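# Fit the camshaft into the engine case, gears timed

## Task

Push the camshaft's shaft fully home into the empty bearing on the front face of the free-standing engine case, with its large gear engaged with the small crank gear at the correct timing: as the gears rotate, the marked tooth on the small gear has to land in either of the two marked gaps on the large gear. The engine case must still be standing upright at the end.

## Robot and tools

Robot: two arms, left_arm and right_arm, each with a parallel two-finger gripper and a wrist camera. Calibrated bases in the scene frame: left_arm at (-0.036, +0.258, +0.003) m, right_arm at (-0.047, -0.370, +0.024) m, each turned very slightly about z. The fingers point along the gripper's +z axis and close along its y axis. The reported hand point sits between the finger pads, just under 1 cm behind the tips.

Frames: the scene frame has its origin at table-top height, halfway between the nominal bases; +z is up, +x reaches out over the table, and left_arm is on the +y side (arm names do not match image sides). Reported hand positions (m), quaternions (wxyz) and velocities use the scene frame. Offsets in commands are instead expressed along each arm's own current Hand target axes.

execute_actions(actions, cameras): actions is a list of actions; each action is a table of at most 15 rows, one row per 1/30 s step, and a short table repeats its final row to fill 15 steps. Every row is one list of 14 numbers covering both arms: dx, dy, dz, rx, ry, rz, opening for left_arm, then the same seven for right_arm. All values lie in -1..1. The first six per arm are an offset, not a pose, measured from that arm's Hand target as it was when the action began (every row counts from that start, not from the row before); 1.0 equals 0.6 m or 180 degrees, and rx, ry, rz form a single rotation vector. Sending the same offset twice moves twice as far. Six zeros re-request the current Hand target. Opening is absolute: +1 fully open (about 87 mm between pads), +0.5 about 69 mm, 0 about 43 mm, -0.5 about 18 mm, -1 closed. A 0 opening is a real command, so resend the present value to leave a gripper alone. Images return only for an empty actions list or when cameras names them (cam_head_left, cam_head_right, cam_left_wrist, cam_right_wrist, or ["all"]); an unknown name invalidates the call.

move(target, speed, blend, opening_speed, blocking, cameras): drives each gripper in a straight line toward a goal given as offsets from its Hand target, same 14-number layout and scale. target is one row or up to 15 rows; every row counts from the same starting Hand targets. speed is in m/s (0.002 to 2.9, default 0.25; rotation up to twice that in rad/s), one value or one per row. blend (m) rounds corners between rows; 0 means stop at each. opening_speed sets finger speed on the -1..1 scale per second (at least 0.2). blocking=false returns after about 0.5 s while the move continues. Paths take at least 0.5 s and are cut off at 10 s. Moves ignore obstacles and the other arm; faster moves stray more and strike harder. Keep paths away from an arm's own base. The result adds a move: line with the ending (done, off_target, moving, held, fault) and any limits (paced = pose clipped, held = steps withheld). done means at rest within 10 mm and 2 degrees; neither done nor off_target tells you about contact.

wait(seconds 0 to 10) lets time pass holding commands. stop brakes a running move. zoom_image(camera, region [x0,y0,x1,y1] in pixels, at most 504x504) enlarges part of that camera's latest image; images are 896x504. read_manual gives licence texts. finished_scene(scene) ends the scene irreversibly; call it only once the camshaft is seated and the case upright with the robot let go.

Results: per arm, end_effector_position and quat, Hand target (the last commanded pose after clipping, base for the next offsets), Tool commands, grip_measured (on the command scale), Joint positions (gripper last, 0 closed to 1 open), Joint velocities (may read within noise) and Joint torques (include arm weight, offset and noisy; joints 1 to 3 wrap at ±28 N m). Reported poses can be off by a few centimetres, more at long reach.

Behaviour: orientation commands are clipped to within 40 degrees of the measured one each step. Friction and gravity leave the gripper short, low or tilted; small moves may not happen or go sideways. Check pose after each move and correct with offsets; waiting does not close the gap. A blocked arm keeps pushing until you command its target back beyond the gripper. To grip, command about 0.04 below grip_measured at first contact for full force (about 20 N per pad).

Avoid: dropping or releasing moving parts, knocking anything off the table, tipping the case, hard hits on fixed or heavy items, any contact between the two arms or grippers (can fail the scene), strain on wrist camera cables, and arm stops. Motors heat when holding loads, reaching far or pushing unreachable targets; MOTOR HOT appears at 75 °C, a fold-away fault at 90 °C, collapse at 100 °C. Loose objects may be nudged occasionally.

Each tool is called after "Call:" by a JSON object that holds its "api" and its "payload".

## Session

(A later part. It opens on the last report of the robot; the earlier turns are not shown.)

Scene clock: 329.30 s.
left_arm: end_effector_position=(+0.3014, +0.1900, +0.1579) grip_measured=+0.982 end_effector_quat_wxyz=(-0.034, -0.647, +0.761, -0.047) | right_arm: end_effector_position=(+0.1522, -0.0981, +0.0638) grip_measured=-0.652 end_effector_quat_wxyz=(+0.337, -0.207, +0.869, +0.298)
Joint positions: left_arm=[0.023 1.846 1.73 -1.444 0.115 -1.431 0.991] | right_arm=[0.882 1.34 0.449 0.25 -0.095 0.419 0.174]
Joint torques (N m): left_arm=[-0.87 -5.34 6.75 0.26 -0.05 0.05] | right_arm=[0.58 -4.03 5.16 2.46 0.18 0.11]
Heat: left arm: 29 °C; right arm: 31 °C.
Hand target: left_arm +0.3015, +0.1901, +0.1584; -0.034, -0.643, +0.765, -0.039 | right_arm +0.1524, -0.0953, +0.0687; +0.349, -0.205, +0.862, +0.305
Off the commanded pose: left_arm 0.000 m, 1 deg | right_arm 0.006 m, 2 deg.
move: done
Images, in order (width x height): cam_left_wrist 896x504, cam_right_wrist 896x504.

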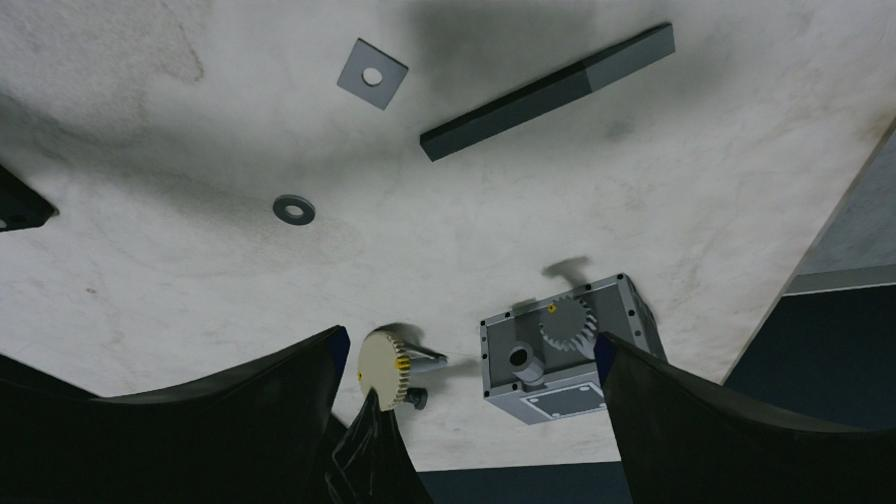

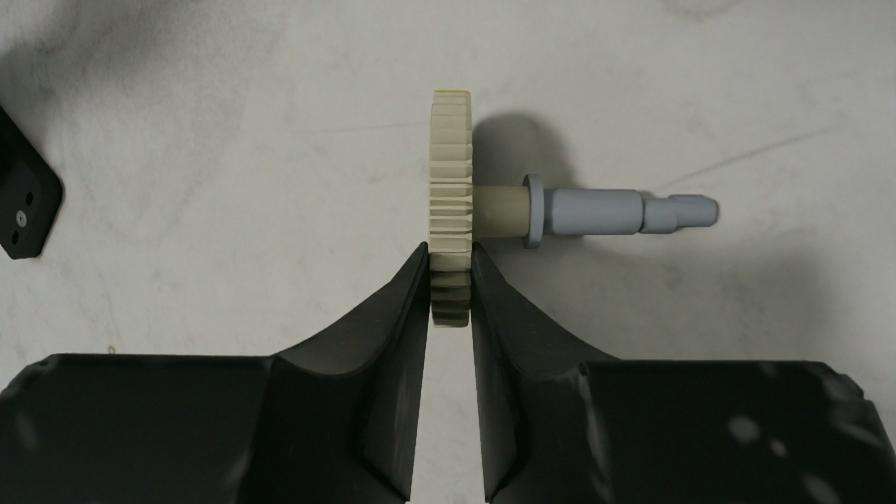

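Call:
{"api": "move", "payload": {"target": [[-0.111,0.019,-0.045,0,0,0,1,-0.121,0.064,-0.095,0,0,0,-0.8],[-0.111,0.019,-0.045,0,0,0,1,-0.2225,0.2635,0.139,0.1485,0.389,0.0394,-0.8]], "blend": [0.03,0], "speed": 0.2, "cameras": ["all"]}}

Scene clock: 396.43 s.
left_arm: end_effector_position=(+0.3019, +0.2564, +0.1780) grip_measured=+0.982 end_effector_quat_wxyz=(-0.032, -0.642, +0.764, -0.046) | right_arm: end_effector_position=(+0.1877, +0.0859, +0.1652) grip_measured=-0.652 end_effector_quat_wxyz=(+0.009, -0.139, +0.969, +0.202)
Joint positions: left_arm=[0.212 1.89 1.87 -1.56 0.111 -1.229 0.991] | right_arm=[0.998 2.574 2.829 -1.51 -0.261 0.713 0.174]
Joint torques (N m): left_arm=[0.01 -5.52 6.54 0.24 -0.02 0.06] | right_arm=[-0.5 -10.22 9.39 1.45 -0.17 0.18]
Heat: left arm: 30 °C; right arm: 33 °C.
Hand target: left_arm +0.3018, +0.2600, +0.1783; -0.034, -0.642, +0.765, -0.039 | right_arm +0.1923, +0.0947, +0.1789; -0.187, -0.211, +0.959, -0.042
Off the commanded pose: left_arm 0.004 m, 1 deg | right_arm 0.017 m, 37 deg.
elbow stopped short (right arm): the move would have taken joint 3 (elbow) straighter than the controller allows.
move: off_target (right_arm)

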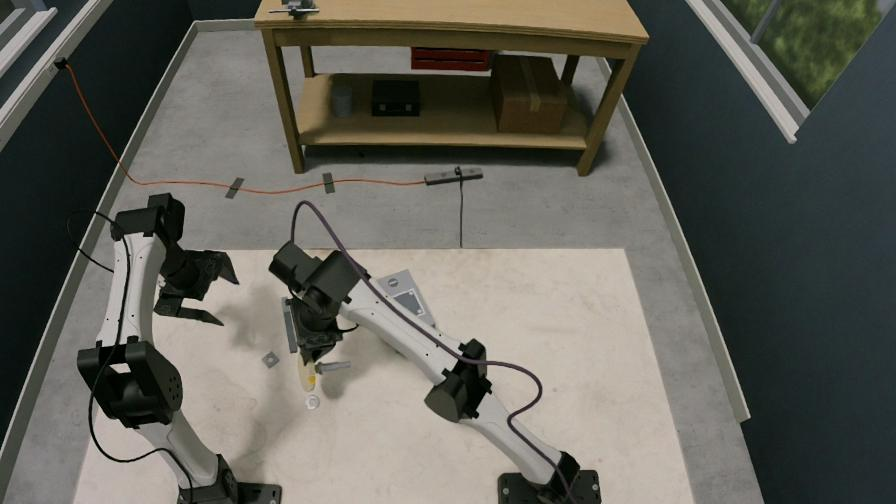

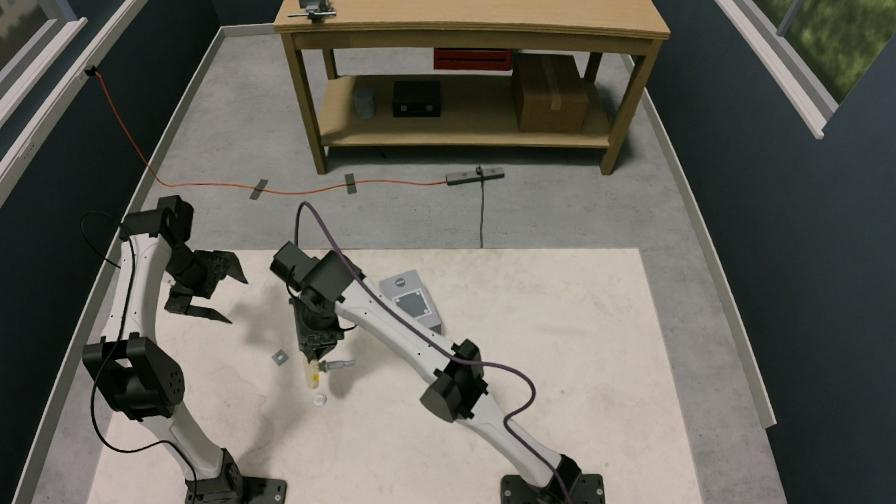

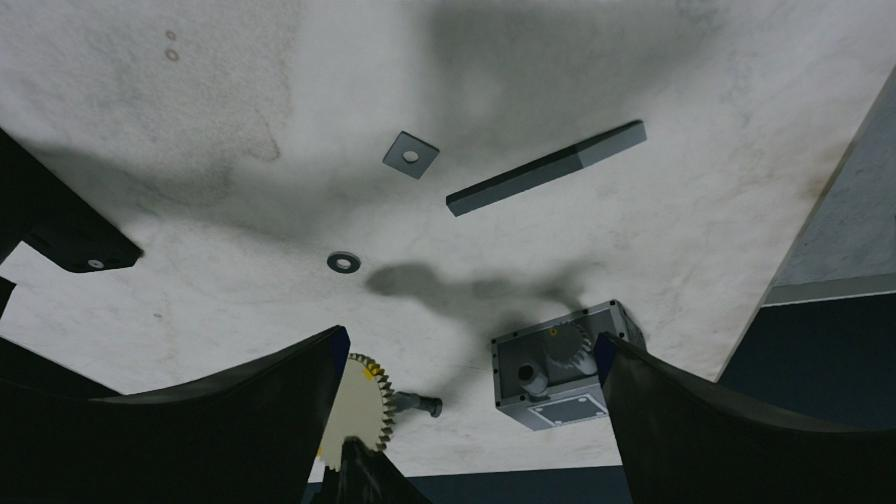

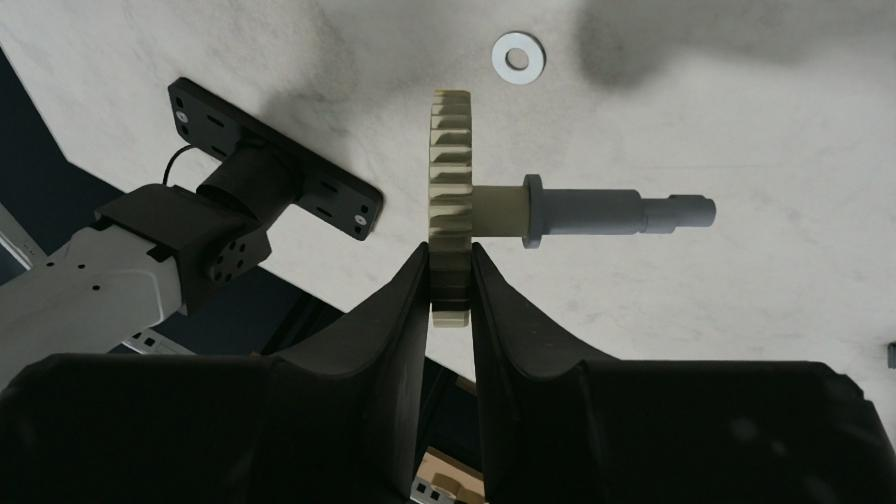

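Call:
{"api": "move", "payload": {"target": [[0,0,0,0,0,0,1,0.121,-0.258,0.119,-0.11,-0.116,-0.092,-0.8],[0,0,0,0,0,0,1,0.0895,-0.258,0.196,-0.11,-0.116,-0.092,-0.8]], "speed": [0.2,0.08], "cameras": ["cam_head_left","cam_left_wrist","cam_right_wrist"]}}

Scene clock: 446.83 s.
left_arm: end_effector_position=(+0.3019, +0.2564, +0.1780) grip_measured=+0.982 end_effector_quat_wxyz=(-0.032, -0.642, +0.764, -0.046) | right_arm: end_effector_position=(+0.1724, -0.0861, +0.0848) grip_measured=-0.652 end_effector_quat_wxyz=(-0.054, -0.312, +0.932, +0.176)
Joint positions: left_arm=[0.212 1.89 1.87 -1.56 0.111 -1.229 0.991] | right_arm=[0.769 2.031 1.586 -1.083 -0.368 0.089 0.174]
Joint torques (N m): left_arm=[-0.01 -5.5 6.57 0.25 -0.03 0.05] | right_arm=[-0.5 -8.94 5.27 0.78 -0.24 -0.03]
Heat: left arm: 31 °C; right arm: 30 °C.
Hand target: left_arm +0.3018, +0.2600, +0.1783; -0.034, -0.642, +0.765, -0.039 | right_arm +0.1720, -0.0853, +0.0901; -0.049, -0.314, +0.929, +0.188
Off the commanded pose: left_arm 0.004 m, 1 deg | right_arm 0.005 m, 2 deg.
move: done
Images, in order (width x height): cam_head_left 896x504, cam_left_wrist 896x504, cam_right_wrist 896x504.

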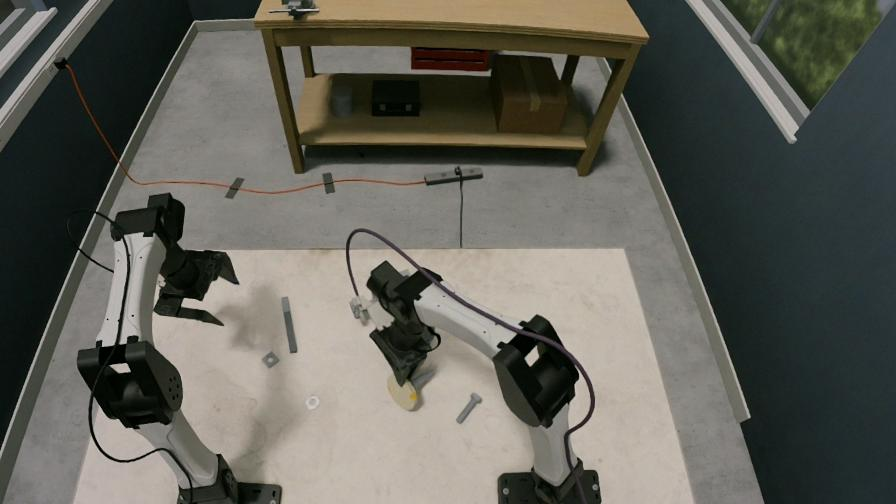

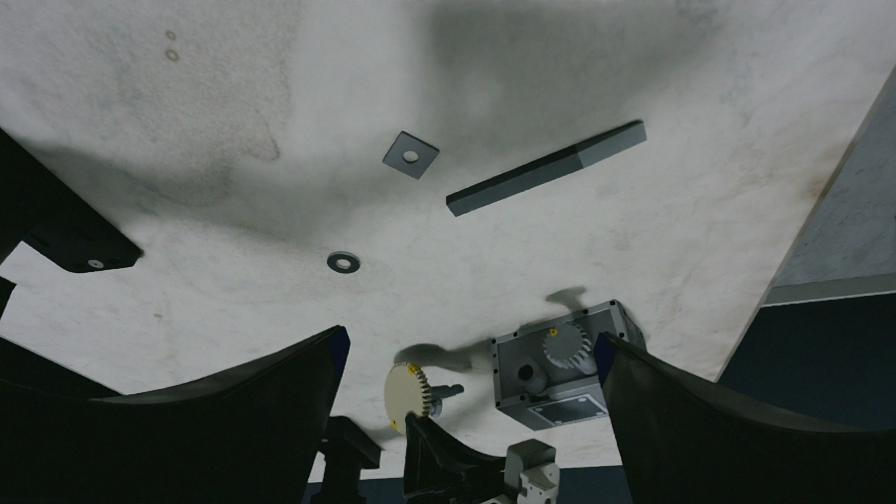

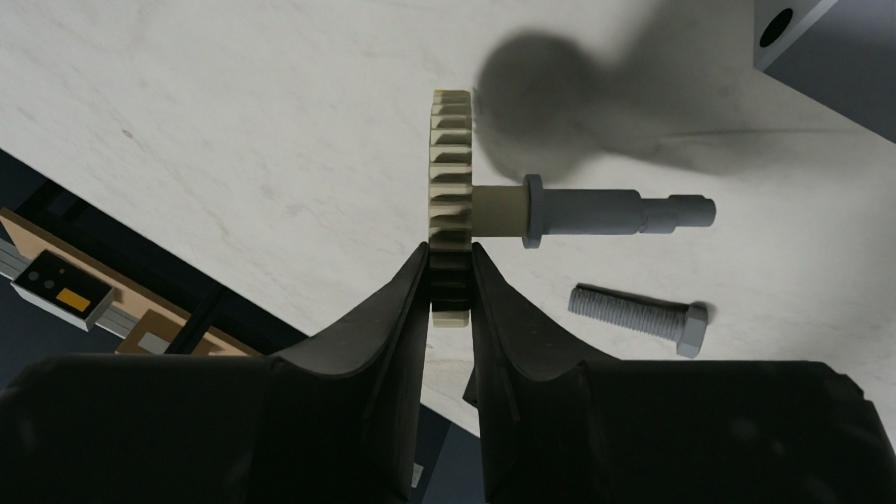

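Call:
{"api": "zoom_image", "payload": {"camera": "cam_left_wrist", "region": [370, 340, 470, 450]}}

Scaled by 4.582 from the camera's 896x504 image, which has a finer 1280x720 frame.

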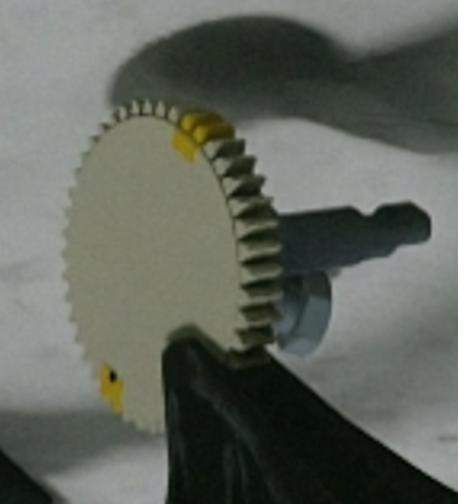

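Call:
{"api": "move", "payload": {"target": [0,0,0,0,0,0,1,0,-0.009,0.0215,0,0,0,-0.8], "speed": 0.04, "cameras": ["cam_left_wrist"]}}

Call:
{"api": "zoom_image", "payload": {"camera": "cam_left_wrist", "region": [370, 340, 470, 450]}}

Scene clock: 473.37 s.
left_arm: end_effector_position=(+0.3019, +0.2564, +0.1780) grip_measured=+0.982 end_effector_quat_wxyz=(-0.032, -0.642, +0.764, -0.046) | right_arm: end_effector_position=(+0.1730, -0.0856, +0.0753) grip_measured=-0.652 end_effector_quat_wxyz=(-0.048, -0.313, +0.931, +0.179)
Joint positions: left_arm=[0.212 1.89 1.87 -1.56 0.111 -1.229 0.991] | right_arm=[0.769 2.031 1.548 -1.033 -0.368 0.089 0.174]
Joint torques (N m): left_arm=[0.03 -5.52 6.58 0.25 -0.02 0.05] | right_arm=[-0.61 -7.92 5.29 0.78 -0.27 -0.01]
Heat: left arm: 31 °C; right arm: 32 °C.
Hand target: left_arm +0.3018, +0.2600, +0.1783; -0.034, -0.642, +0.765, -0.039 | right_arm +0.1724, -0.0851, +0.0762; -0.048, -0.314, +0.929, +0.188
Off the commanded pose: left_arm 0.004 m, 1 deg | right_arm 0.001 m, 1 deg.
move: done
Images, in order (width x height): cam_left_wrist 896x504.

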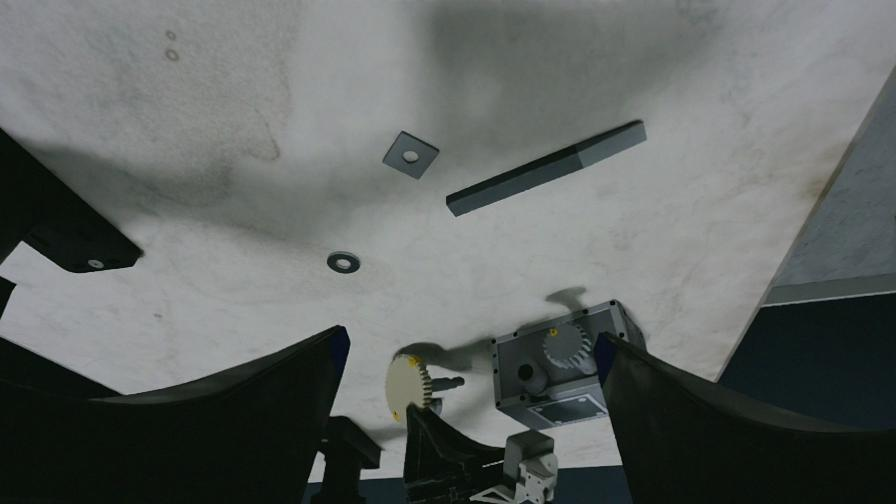

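Scaled by 4.582 from the camera's 896x504 image, which has a finer 1280x720 frame.

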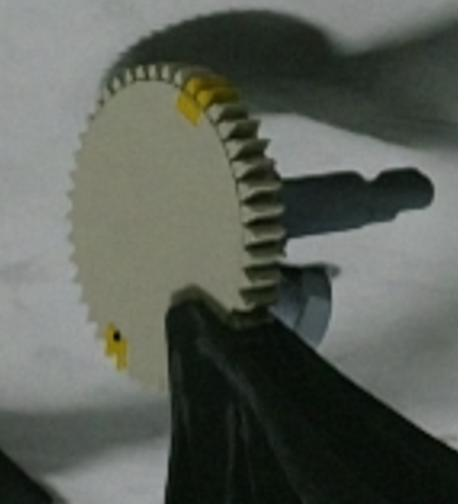

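Call:
{"api": "move", "payload": {"target": [0,0,0,0,0,0,1,0,-0.003,0.006,0,0,0,-0.8], "speed": 0.04, "cameras": ["cam_left_wrist"]}}

Call:
{"api": "zoom_image", "payload": {"camera": "cam_left_wrist", "region": [370, 340, 470, 450]}}

Scene clock: 483.10 s.
left_arm: end_effector_position=(+0.3019, +0.2564, +0.1780) grip_measured=+0.982 end_effector_quat_wxyz=(-0.032, -0.642, +0.764, -0.046) | right_arm: end_effector_position=(+0.1732, -0.0854, +0.0727) grip_measured=-0.652 end_effector_quat_wxyz=(-0.046, -0.314, +0.931, +0.179)
Joint positions: left_arm=[0.212 1.89 1.87 -1.56 0.111 -1.229 0.991] | right_arm=[0.769 2.031 1.538 -1.019 -0.368 0.089 0.174]
Joint torques (N m): left_arm=[0.02 -5.53 6.57 0.24 -0.03 0.06] | right_arm=[-0.61 -7.51 5.27 0.86 -0.23 -0.05]
Heat: left arm: 31 °C; right arm: 32 °C.
Hand target: left_arm +0.3018, +0.2600, +0.1783; -0.034, -0.642, +0.765, -0.039 | right_arm +0.1728, -0.0853, +0.0721; -0.048, -0.314, +0.929, +0.188
Off the commanded pose: left_arm 0.004 m, 1 deg | right_arm 0.001 m, 1 deg.
move: done
Images, in order (width x height): cam_left_wrist 896x504.

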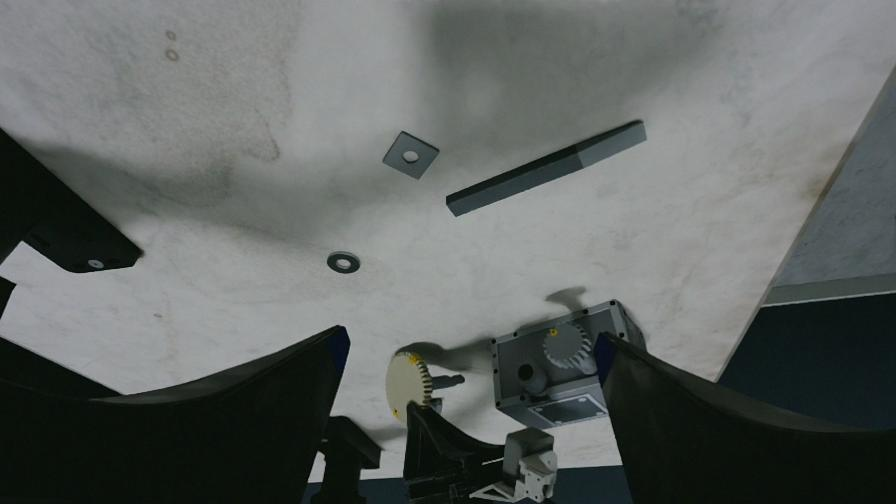

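Scaled by 4.582 from the camera's 896x504 image, which has a finer 1280x720 frame.

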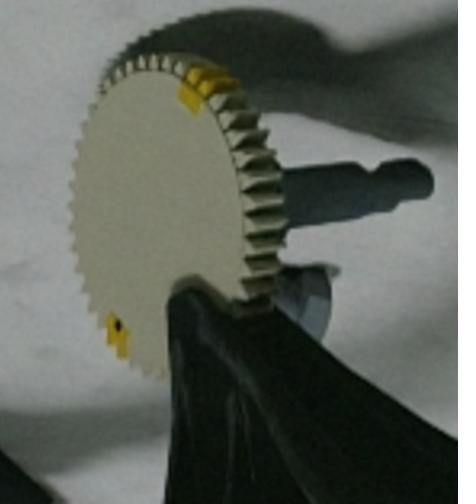

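Call:
{"api": "move", "payload": {"target": [[0,0,0,0,0,0,1,0,-0.0015,0.004,0,0,0,-0.8],[0,0,0,0,0,0,1,0,-0.0015,0.004,0,0,0,0.6]], "speed": 0.04, "opening_speed": 0.6, "cameras": ["cam_left_wrist","cam_right_wrist"]}}

Scene clock: 494.13 s.
left_arm: end_effector_position=(+0.3019, +0.2564, +0.1780) grip_measured=+0.982 end_effector_quat_wxyz=(-0.032, -0.642, +0.764, -0.046) | right_arm: end_effector_position=(+0.1732, -0.0837, +0.0722) grip_measured=+0.600 end_effector_quat_wxyz=(-0.045, -0.314, +0.930, +0.184)
Joint positions: left_arm=[0.212 1.89 1.87 -1.56 0.111 -1.229 0.991] | right_arm=[0.769 2.031 1.535 -1.01 -0.376 0.088 0.8]
Joint torques (N m): left_arm=[0.03 -5.52 6.58 0.24 -0.02 0.06] | right_arm=[-0.57 -7.36 4.96 0.86 -0.19 -0.03]
Heat: left arm: 31 °C; right arm: 31 °C.
Hand target: left_arm +0.3018, +0.2600, +0.1783; -0.034, -0.642, +0.765, -0.039 | right_arm +0.1727, -0.0852, +0.0696; -0.048, -0.314, +0.929, +0.188
Off the commanded pose: left_arm 0.004 m, 1 deg | right_arm 0.003 m, 1 deg.
move: done
Images, in order (width x height): cam_left_wrist 896x504, cam_right_wrist 896x504.

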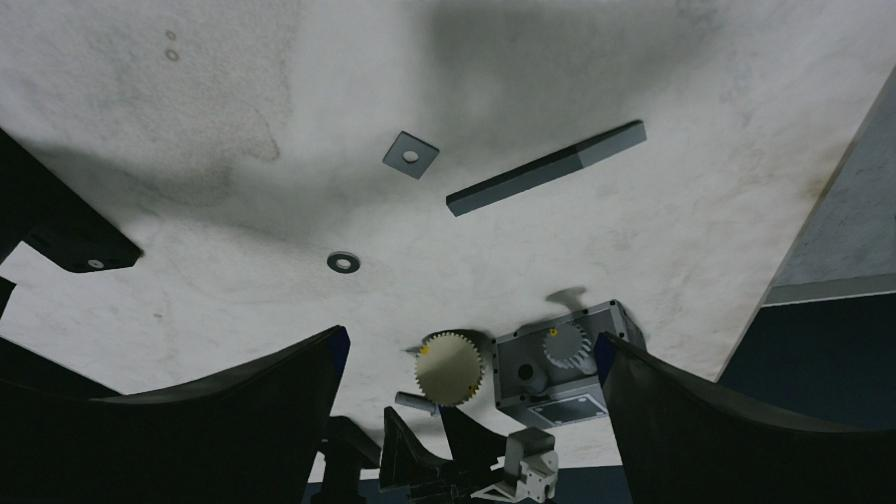

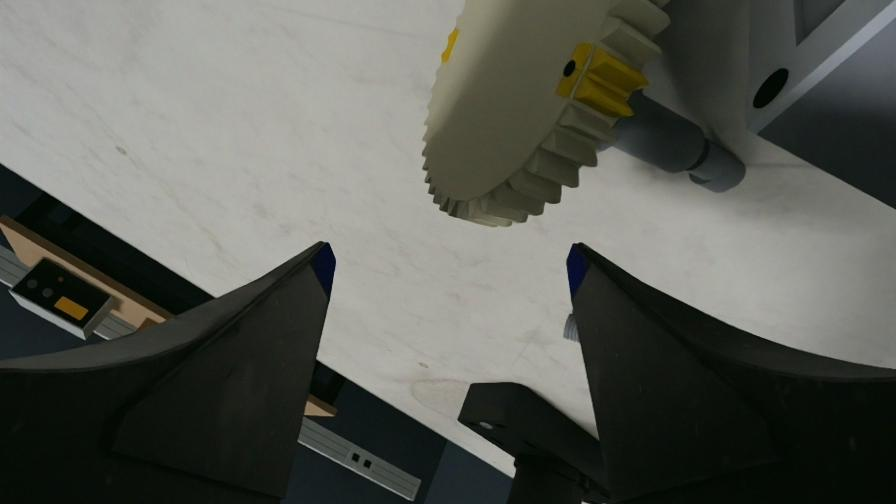

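Call:
{"api": "move", "payload": {"target": [0,0,0,0,0,0,1,-0.004,0.05,-0.123,0,0,0,0.6], "speed": 0.15, "cameras": ["all"]}}

Call:
{"api": "zoom_image", "payload": {"camera": "cam_left_wrist", "region": [390, 310, 500, 430]}}

Call:
{"api": "zoom_image", "payload": {"camera": "cam_head_left", "region": [350, 300, 490, 420]}}

Scene clock: 501.07 s.
left_arm: end_effector_position=(+0.3019, +0.2564, +0.1780) grip_measured=+0.982 end_effector_quat_wxyz=(-0.032, -0.642, +0.764, -0.046) | right_arm: end_effector_position=(+0.1677, -0.0882, +0.1338) grip_measured=+0.600 end_effector_quat_wxyz=(-0.069, -0.310, +0.932, +0.175)
Joint positions: left_arm=[0.212 1.89 1.87 -1.56 0.111 -1.229 0.991] | right_arm=[0.769 2.018 1.755 -1.295 -0.378 0.088 0.8]
Joint torques (N m): left_arm=[0.02 -5.5 6.57 0.24 -0.02 0.05] | right_arm=[-0.69 -9.25 8.99 0.59 -0.14 -0.05]
Heat: left arm: 31 °C; right arm: 31 °C.
Hand target: left_arm +0.3018, +0.2600, +0.1783; -0.034, -0.642, +0.765, -0.039 | right_arm +0.1730, -0.0853, +0.1493; -0.048, -0.314, +0.929, +0.188
Off the commanded pose: left_arm 0.004 m, 1 deg | right_arm 0.017 m, 3 deg.
move: off_target (right_arm)

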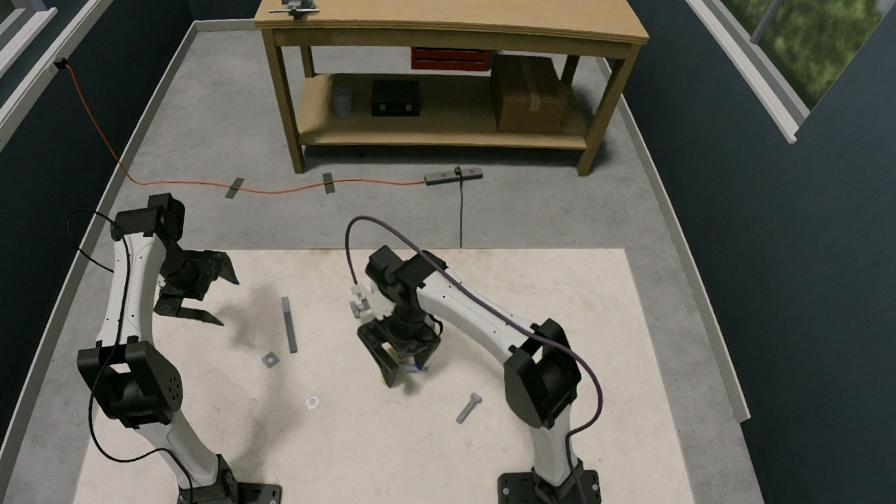

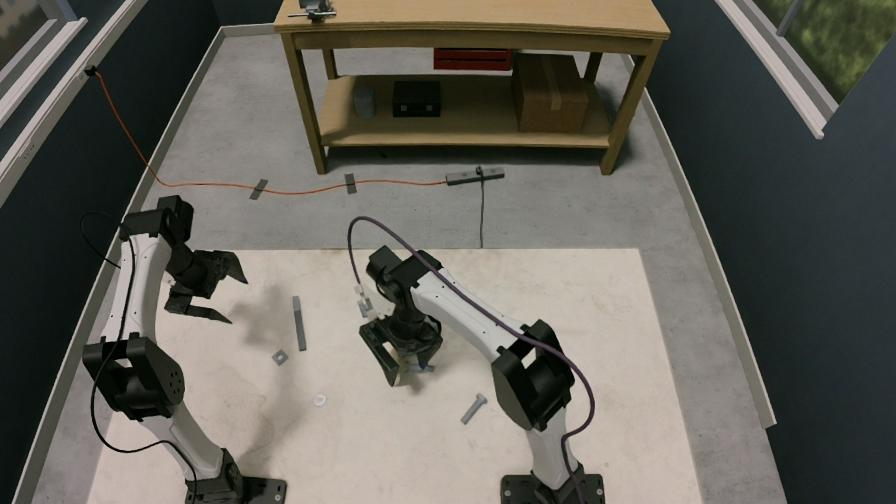

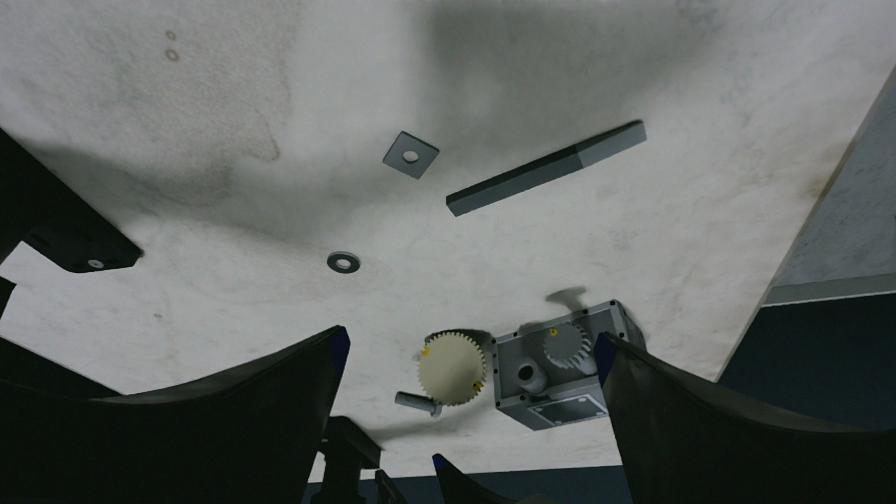

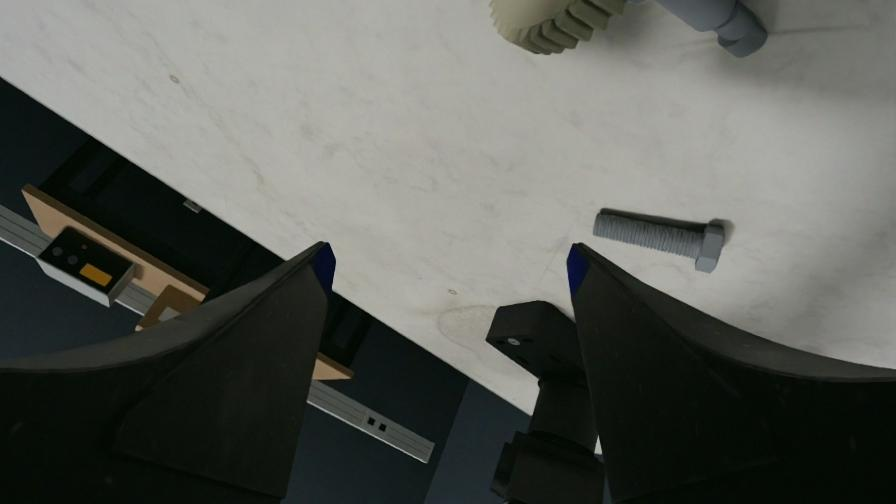

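Scaled by 4.200 from the camera's 896x504 image, which has a finer 1280x720 frame.

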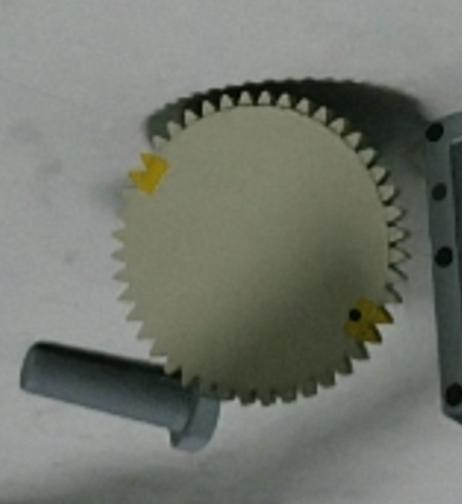

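Scaled by 3.600 from the camera's 896x504 image, which has a finer 1280x720 frame.

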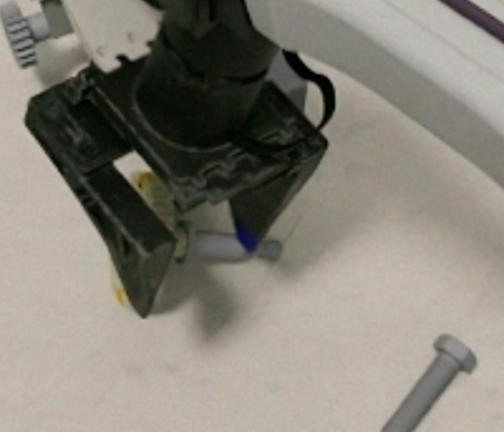

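Call:
{"api": "move", "payload": {"target": [0,0,0,0,0,0,1,-0.001,-0.048,0.054,0.0323,-0.209,0.130,1], "speed": 0.2, "cameras": ["cam_left_wrist","cam_right_wrist"]}}

Scene clock: 540.13 s.
left_arm: end_effector_position=(+0.3019, +0.2564, +0.1780) grip_measured=+0.982 end_effector_quat_wxyz=(-0.032, -0.642, +0.764, -0.046) | right_arm: end_effector_position=(+0.1829, -0.0986, +0.1029) grip_measured=+0.981 end_effector_quat_wxyz=(+0.218, -0.051, +0.952, +0.210)
Joint positions: left_arm=[0.212 1.89 1.87 -1.56 0.111 -1.229 0.991] | right_arm=[0.827 1.483 0.937 -0.41 -0.02 0.685 0.991]
Joint torques (N m): left_arm=[0.01 -5.52 6.57 0.24 -0.03 0.06] | right_arm=[0.59 -5.96 5.57 1.98 0.22 0.17]
Heat: left arm: 32 °C; right arm: 31 °C.
Hand target: left_arm +0.3018, +0.2600, +0.1783; -0.034, -0.642, +0.765, -0.039 | right_arm +0.1831, -0.0958, +0.1083; +0.231, -0.048, +0.947, +0.219
Off the commanded pose: left_arm 0.004 m, 1 deg | right_arm 0.006 m, 2 deg.
move: done
Images, in order (width x height): cam_left_wrist 896x504, cam_right_wrist 896x504.

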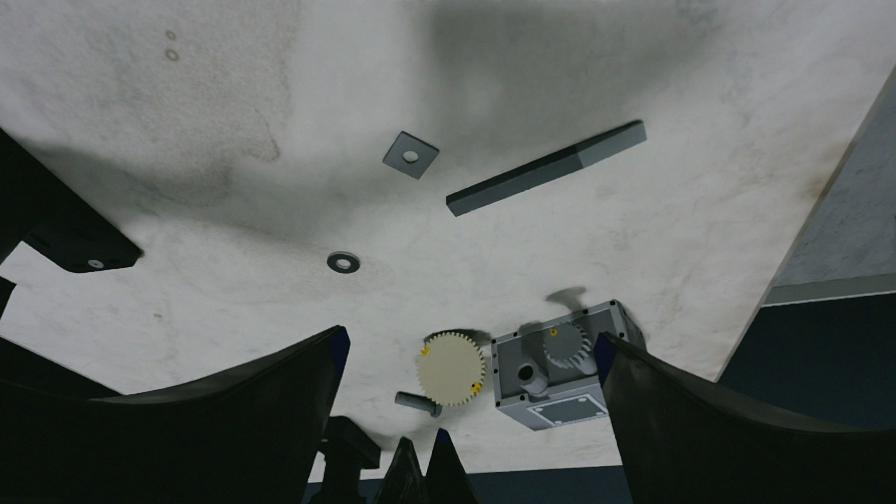

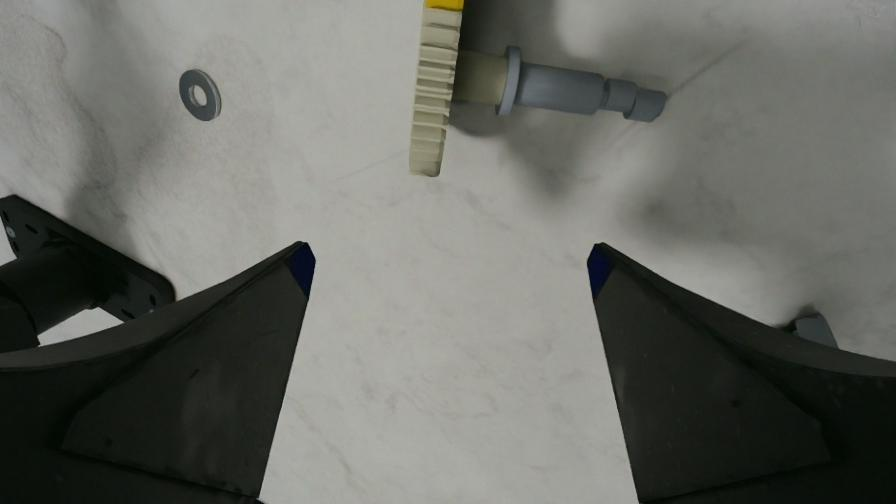

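Call:
{"api": "move", "payload": {"target": [0,0,0,0,0,0,1,-0.039,0.0275,0.067,0.030,0,0.033,1], "speed": 0.15, "cameras": ["cam_left_wrist","cam_right_wrist"]}}

Scene clock: 546.77 s.
left_arm: end_effector_position=(+0.3019, +0.2564, +0.1780) grip_measured=+0.982 end_effector_quat_wxyz=(-0.032, -0.642, +0.764, -0.046) | right_arm: end_effector_position=(+0.2108, -0.0734, +0.0827) grip_measured=+0.981 end_effector_quat_wxyz=(+0.208, +0.009, +0.962, +0.176)
Joint positions: left_arm=[0.212 1.89 1.87 -1.56 0.111 -1.229 0.991] | right_arm=[0.848 1.684 1.086 -0.422 0.059 0.808 0.991]
Joint torques (N m): left_arm=[0.01 -5.5 6.54 0.24 -0.02 0.05] | right_arm=[0.57 -5.35 10.04 1.66 0.27 0.2]
Heat: left arm: 32 °C; right arm: 30 °C.
Hand target: left_arm +0.3018, +0.2600, +0.1783; -0.034, -0.642, +0.765, -0.039 | right_arm +0.2174, -0.0636, +0.0935; +0.221, +0.012, +0.957, +0.186
Off the commanded pose: left_arm 0.004 m, 1 deg | right_arm 0.016 m, 2 deg.
move: off_target (right_arm)
Images, in order (width x height): cam_left_wrist 896x504, cam_right_wrist 896x504.

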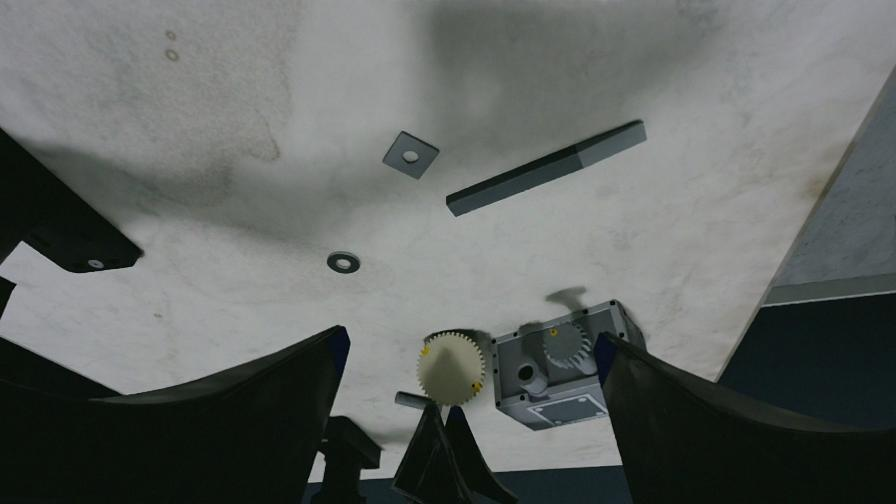

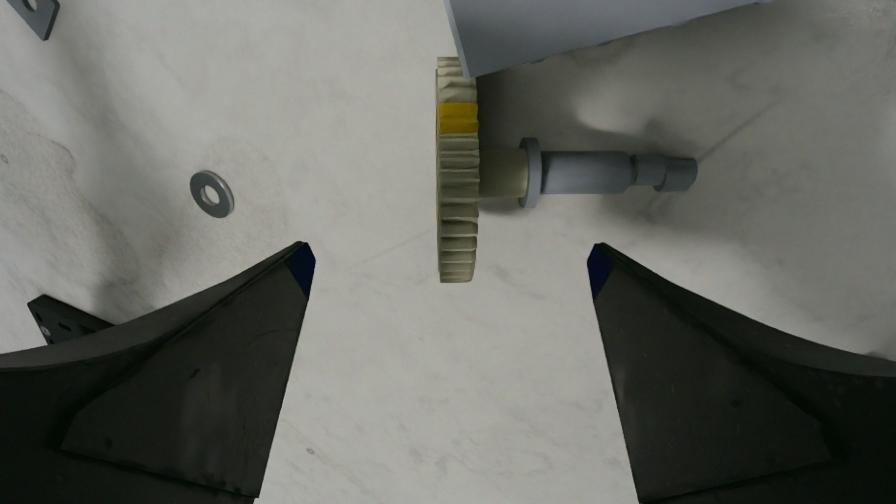

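Call:
{"api": "move", "payload": {"target": [0,0,0,0,0,0,1,-0.003,-0.01,0.02,0,0,0,1], "speed": 0.1, "cameras": ["cam_right_wrist"]}}

Scene clock: 556.13 s.
left_arm: end_effector_position=(+0.3019, +0.2564, +0.1780) grip_measured=+0.982 end_effector_quat_wxyz=(-0.032, -0.642, +0.764, -0.046) | right_arm: end_effector_position=(+0.2134, -0.0708, +0.0746) grip_measured=+0.981 end_effector_quat_wxyz=(+0.207, +0.009, +0.963, +0.174)
Joint positions: left_arm=[0.212 1.89 1.87 -1.56 0.111 -1.229 0.991] | right_arm=[0.848 1.712 1.086 -0.399 0.06 0.808 0.991]
Joint torques (N m): left_arm=[0.02 -5.5 6.56 0.24 -0.02 0.05] | right_arm=[-0.76 -5.48 8.46 1.85 0.18 -0.01]
Heat: left arm: 32 °C; right arm: 30 °C.
Hand target: left_arm +0.3018, +0.2600, +0.1783; -0.034, -0.642, +0.765, -0.039 | right_arm +0.2245, -0.0652, +0.0822; +0.221, +0.012, +0.957, +0.186
Off the commanded pose: left_arm 0.004 m, 1 deg | right_arm 0.015 m, 2 deg.
move: off_target (right_arm)
Images, in order (width x height): cam_right_wrist 896x504.

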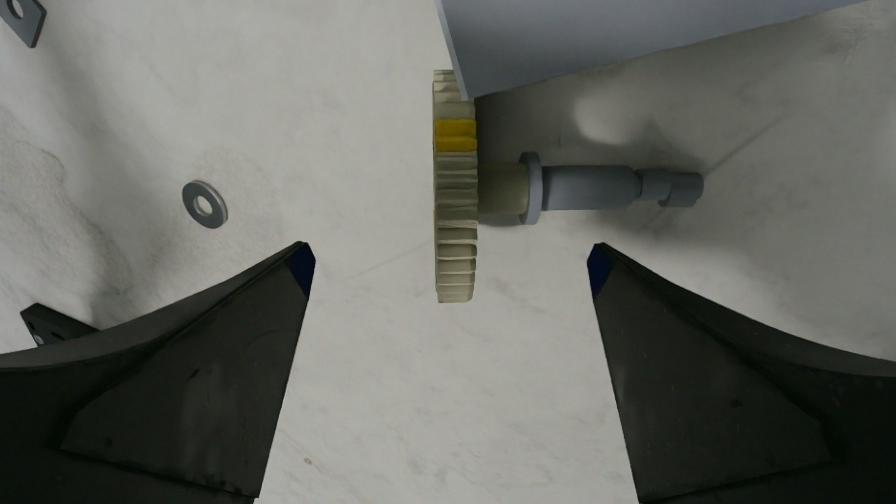

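Call:
{"api": "move", "payload": {"target": [0,0,0,0,0,0,1,-0.001,0,0.02,0,0,0,1], "speed": 0.1, "cameras": ["cam_right_wrist"]}}

Scene clock: 562.67 s.
left_arm: end_effector_position=(+0.3019, +0.2564, +0.1780) grip_measured=+0.982 end_effector_quat_wxyz=(-0.032, -0.642, +0.764, -0.046) | right_arm: end_effector_position=(+0.2169, -0.0671, +0.0633) grip_measured=+0.981 end_effector_quat_wxyz=(+0.205, +0.009, +0.963, +0.173)
Joint positions: left_arm=[0.212 1.89 1.87 -1.56 0.111 -1.229 0.991] | right_arm=[0.848 1.751 1.086 -0.365 0.06 0.808 0.991]
Joint torques (N m): left_arm=[-0.01 -5.52 6.58 0.24 -0.02 0.05] | right_arm=[-1.14 -5.71 8.83 1.88 0.16 -0.04]
Heat: left arm: 32 °C; right arm: 29 °C.
Hand target: left_arm +0.3018, +0.2600, +0.1783; -0.034, -0.642, +0.765, -0.039 | right_arm +0.2302, -0.0610, +0.0723; +0.221, +0.012, +0.957, +0.186
Off the commanded pose: left_arm 0.004 m, 1 deg | right_arm 0.017 m, 3 deg.
move: off_target (right_arm)
Images, in order (width x height): cam_right_wrist 896x504.

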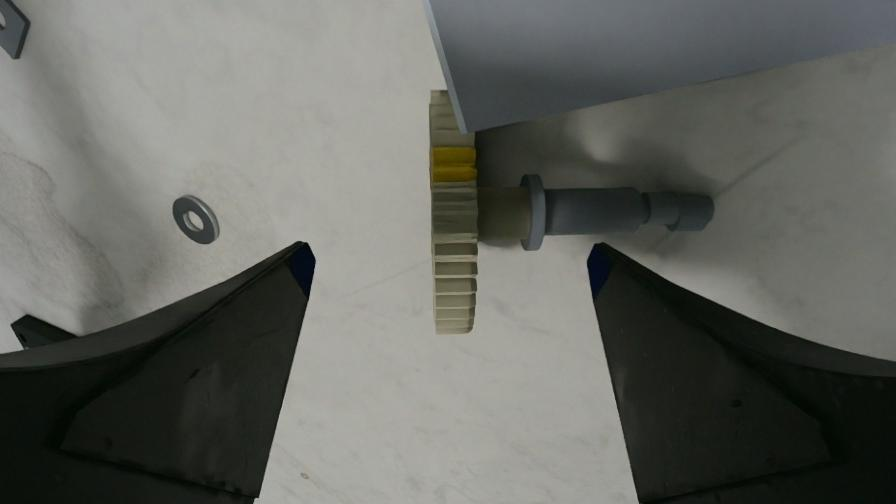

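Call:
{"api": "move", "payload": {"target": [0,0,0,0,0,0,1,0,0,0,0,0,0,-0.8], "opening_speed": 0.8, "cameras": ["cam_right_wrist"]}}

Call:
{"api": "zoom_image", "payload": {"camera": "cam_right_wrist", "region": [380, 80, 560, 340]}}

Scene clock: 590.43 s.
left_arm: end_effector_position=(+0.3019, +0.2564, +0.1780) grip_measured=+0.982 end_effector_quat_wxyz=(-0.032, -0.642, +0.764, -0.046) | right_arm: end_effector_position=(+0.2174, -0.0659, +0.0639) grip_measured=-0.651 end_effector_quat_wxyz=(+0.206, +0.008, +0.963, +0.175)
Joint positions: left_arm=[0.212 1.89 1.87 -1.56 0.111 -1.229 0.991] | right_arm=[0.848 1.751 1.086 -0.36 0.057 0.808 0.174]
Joint torques (N m): left_arm=[0.02 -5.52 6.57 0.24 -0.02 0.05] | right_arm=[-1.11 -5.67 8.85 1.83 0.19 -0.02]
Heat: left arm: 32 °C; right arm: 29 °C.
Hand target: left_arm +0.3018, +0.2600, +0.1783; -0.034, -0.642, +0.765, -0.039 | right_arm +0.2302, -0.0610, +0.0723; +0.221, +0.012, +0.957, +0.186
Off the commanded pose: left_arm 0.004 m, 1 deg | right_arm 0.016 m, 2 deg.
move: off_target (right_arm)
Images, in order (width x height): cam_right_wrist 896x504.

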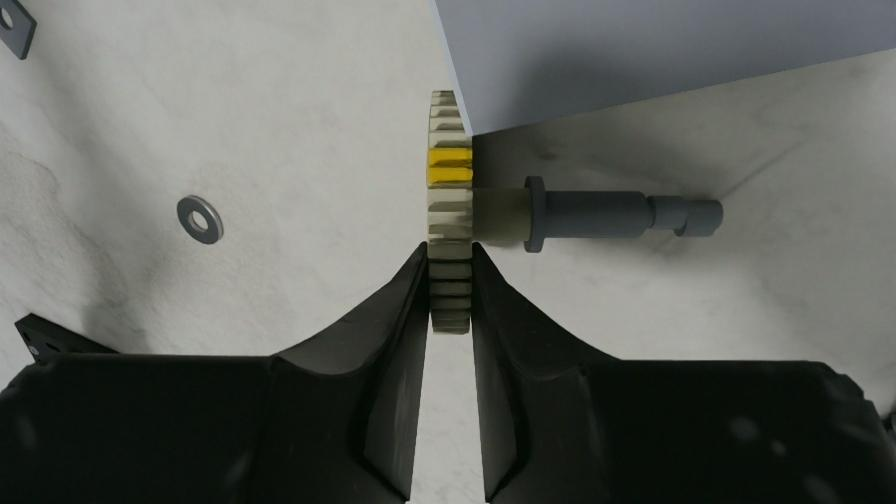

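Scaled by 1.938 from the camera's 896x504 image, which has a finer 1280x720 frame.

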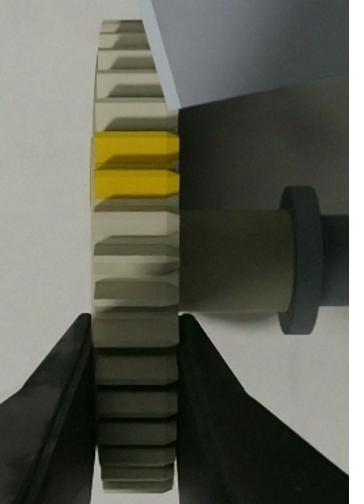

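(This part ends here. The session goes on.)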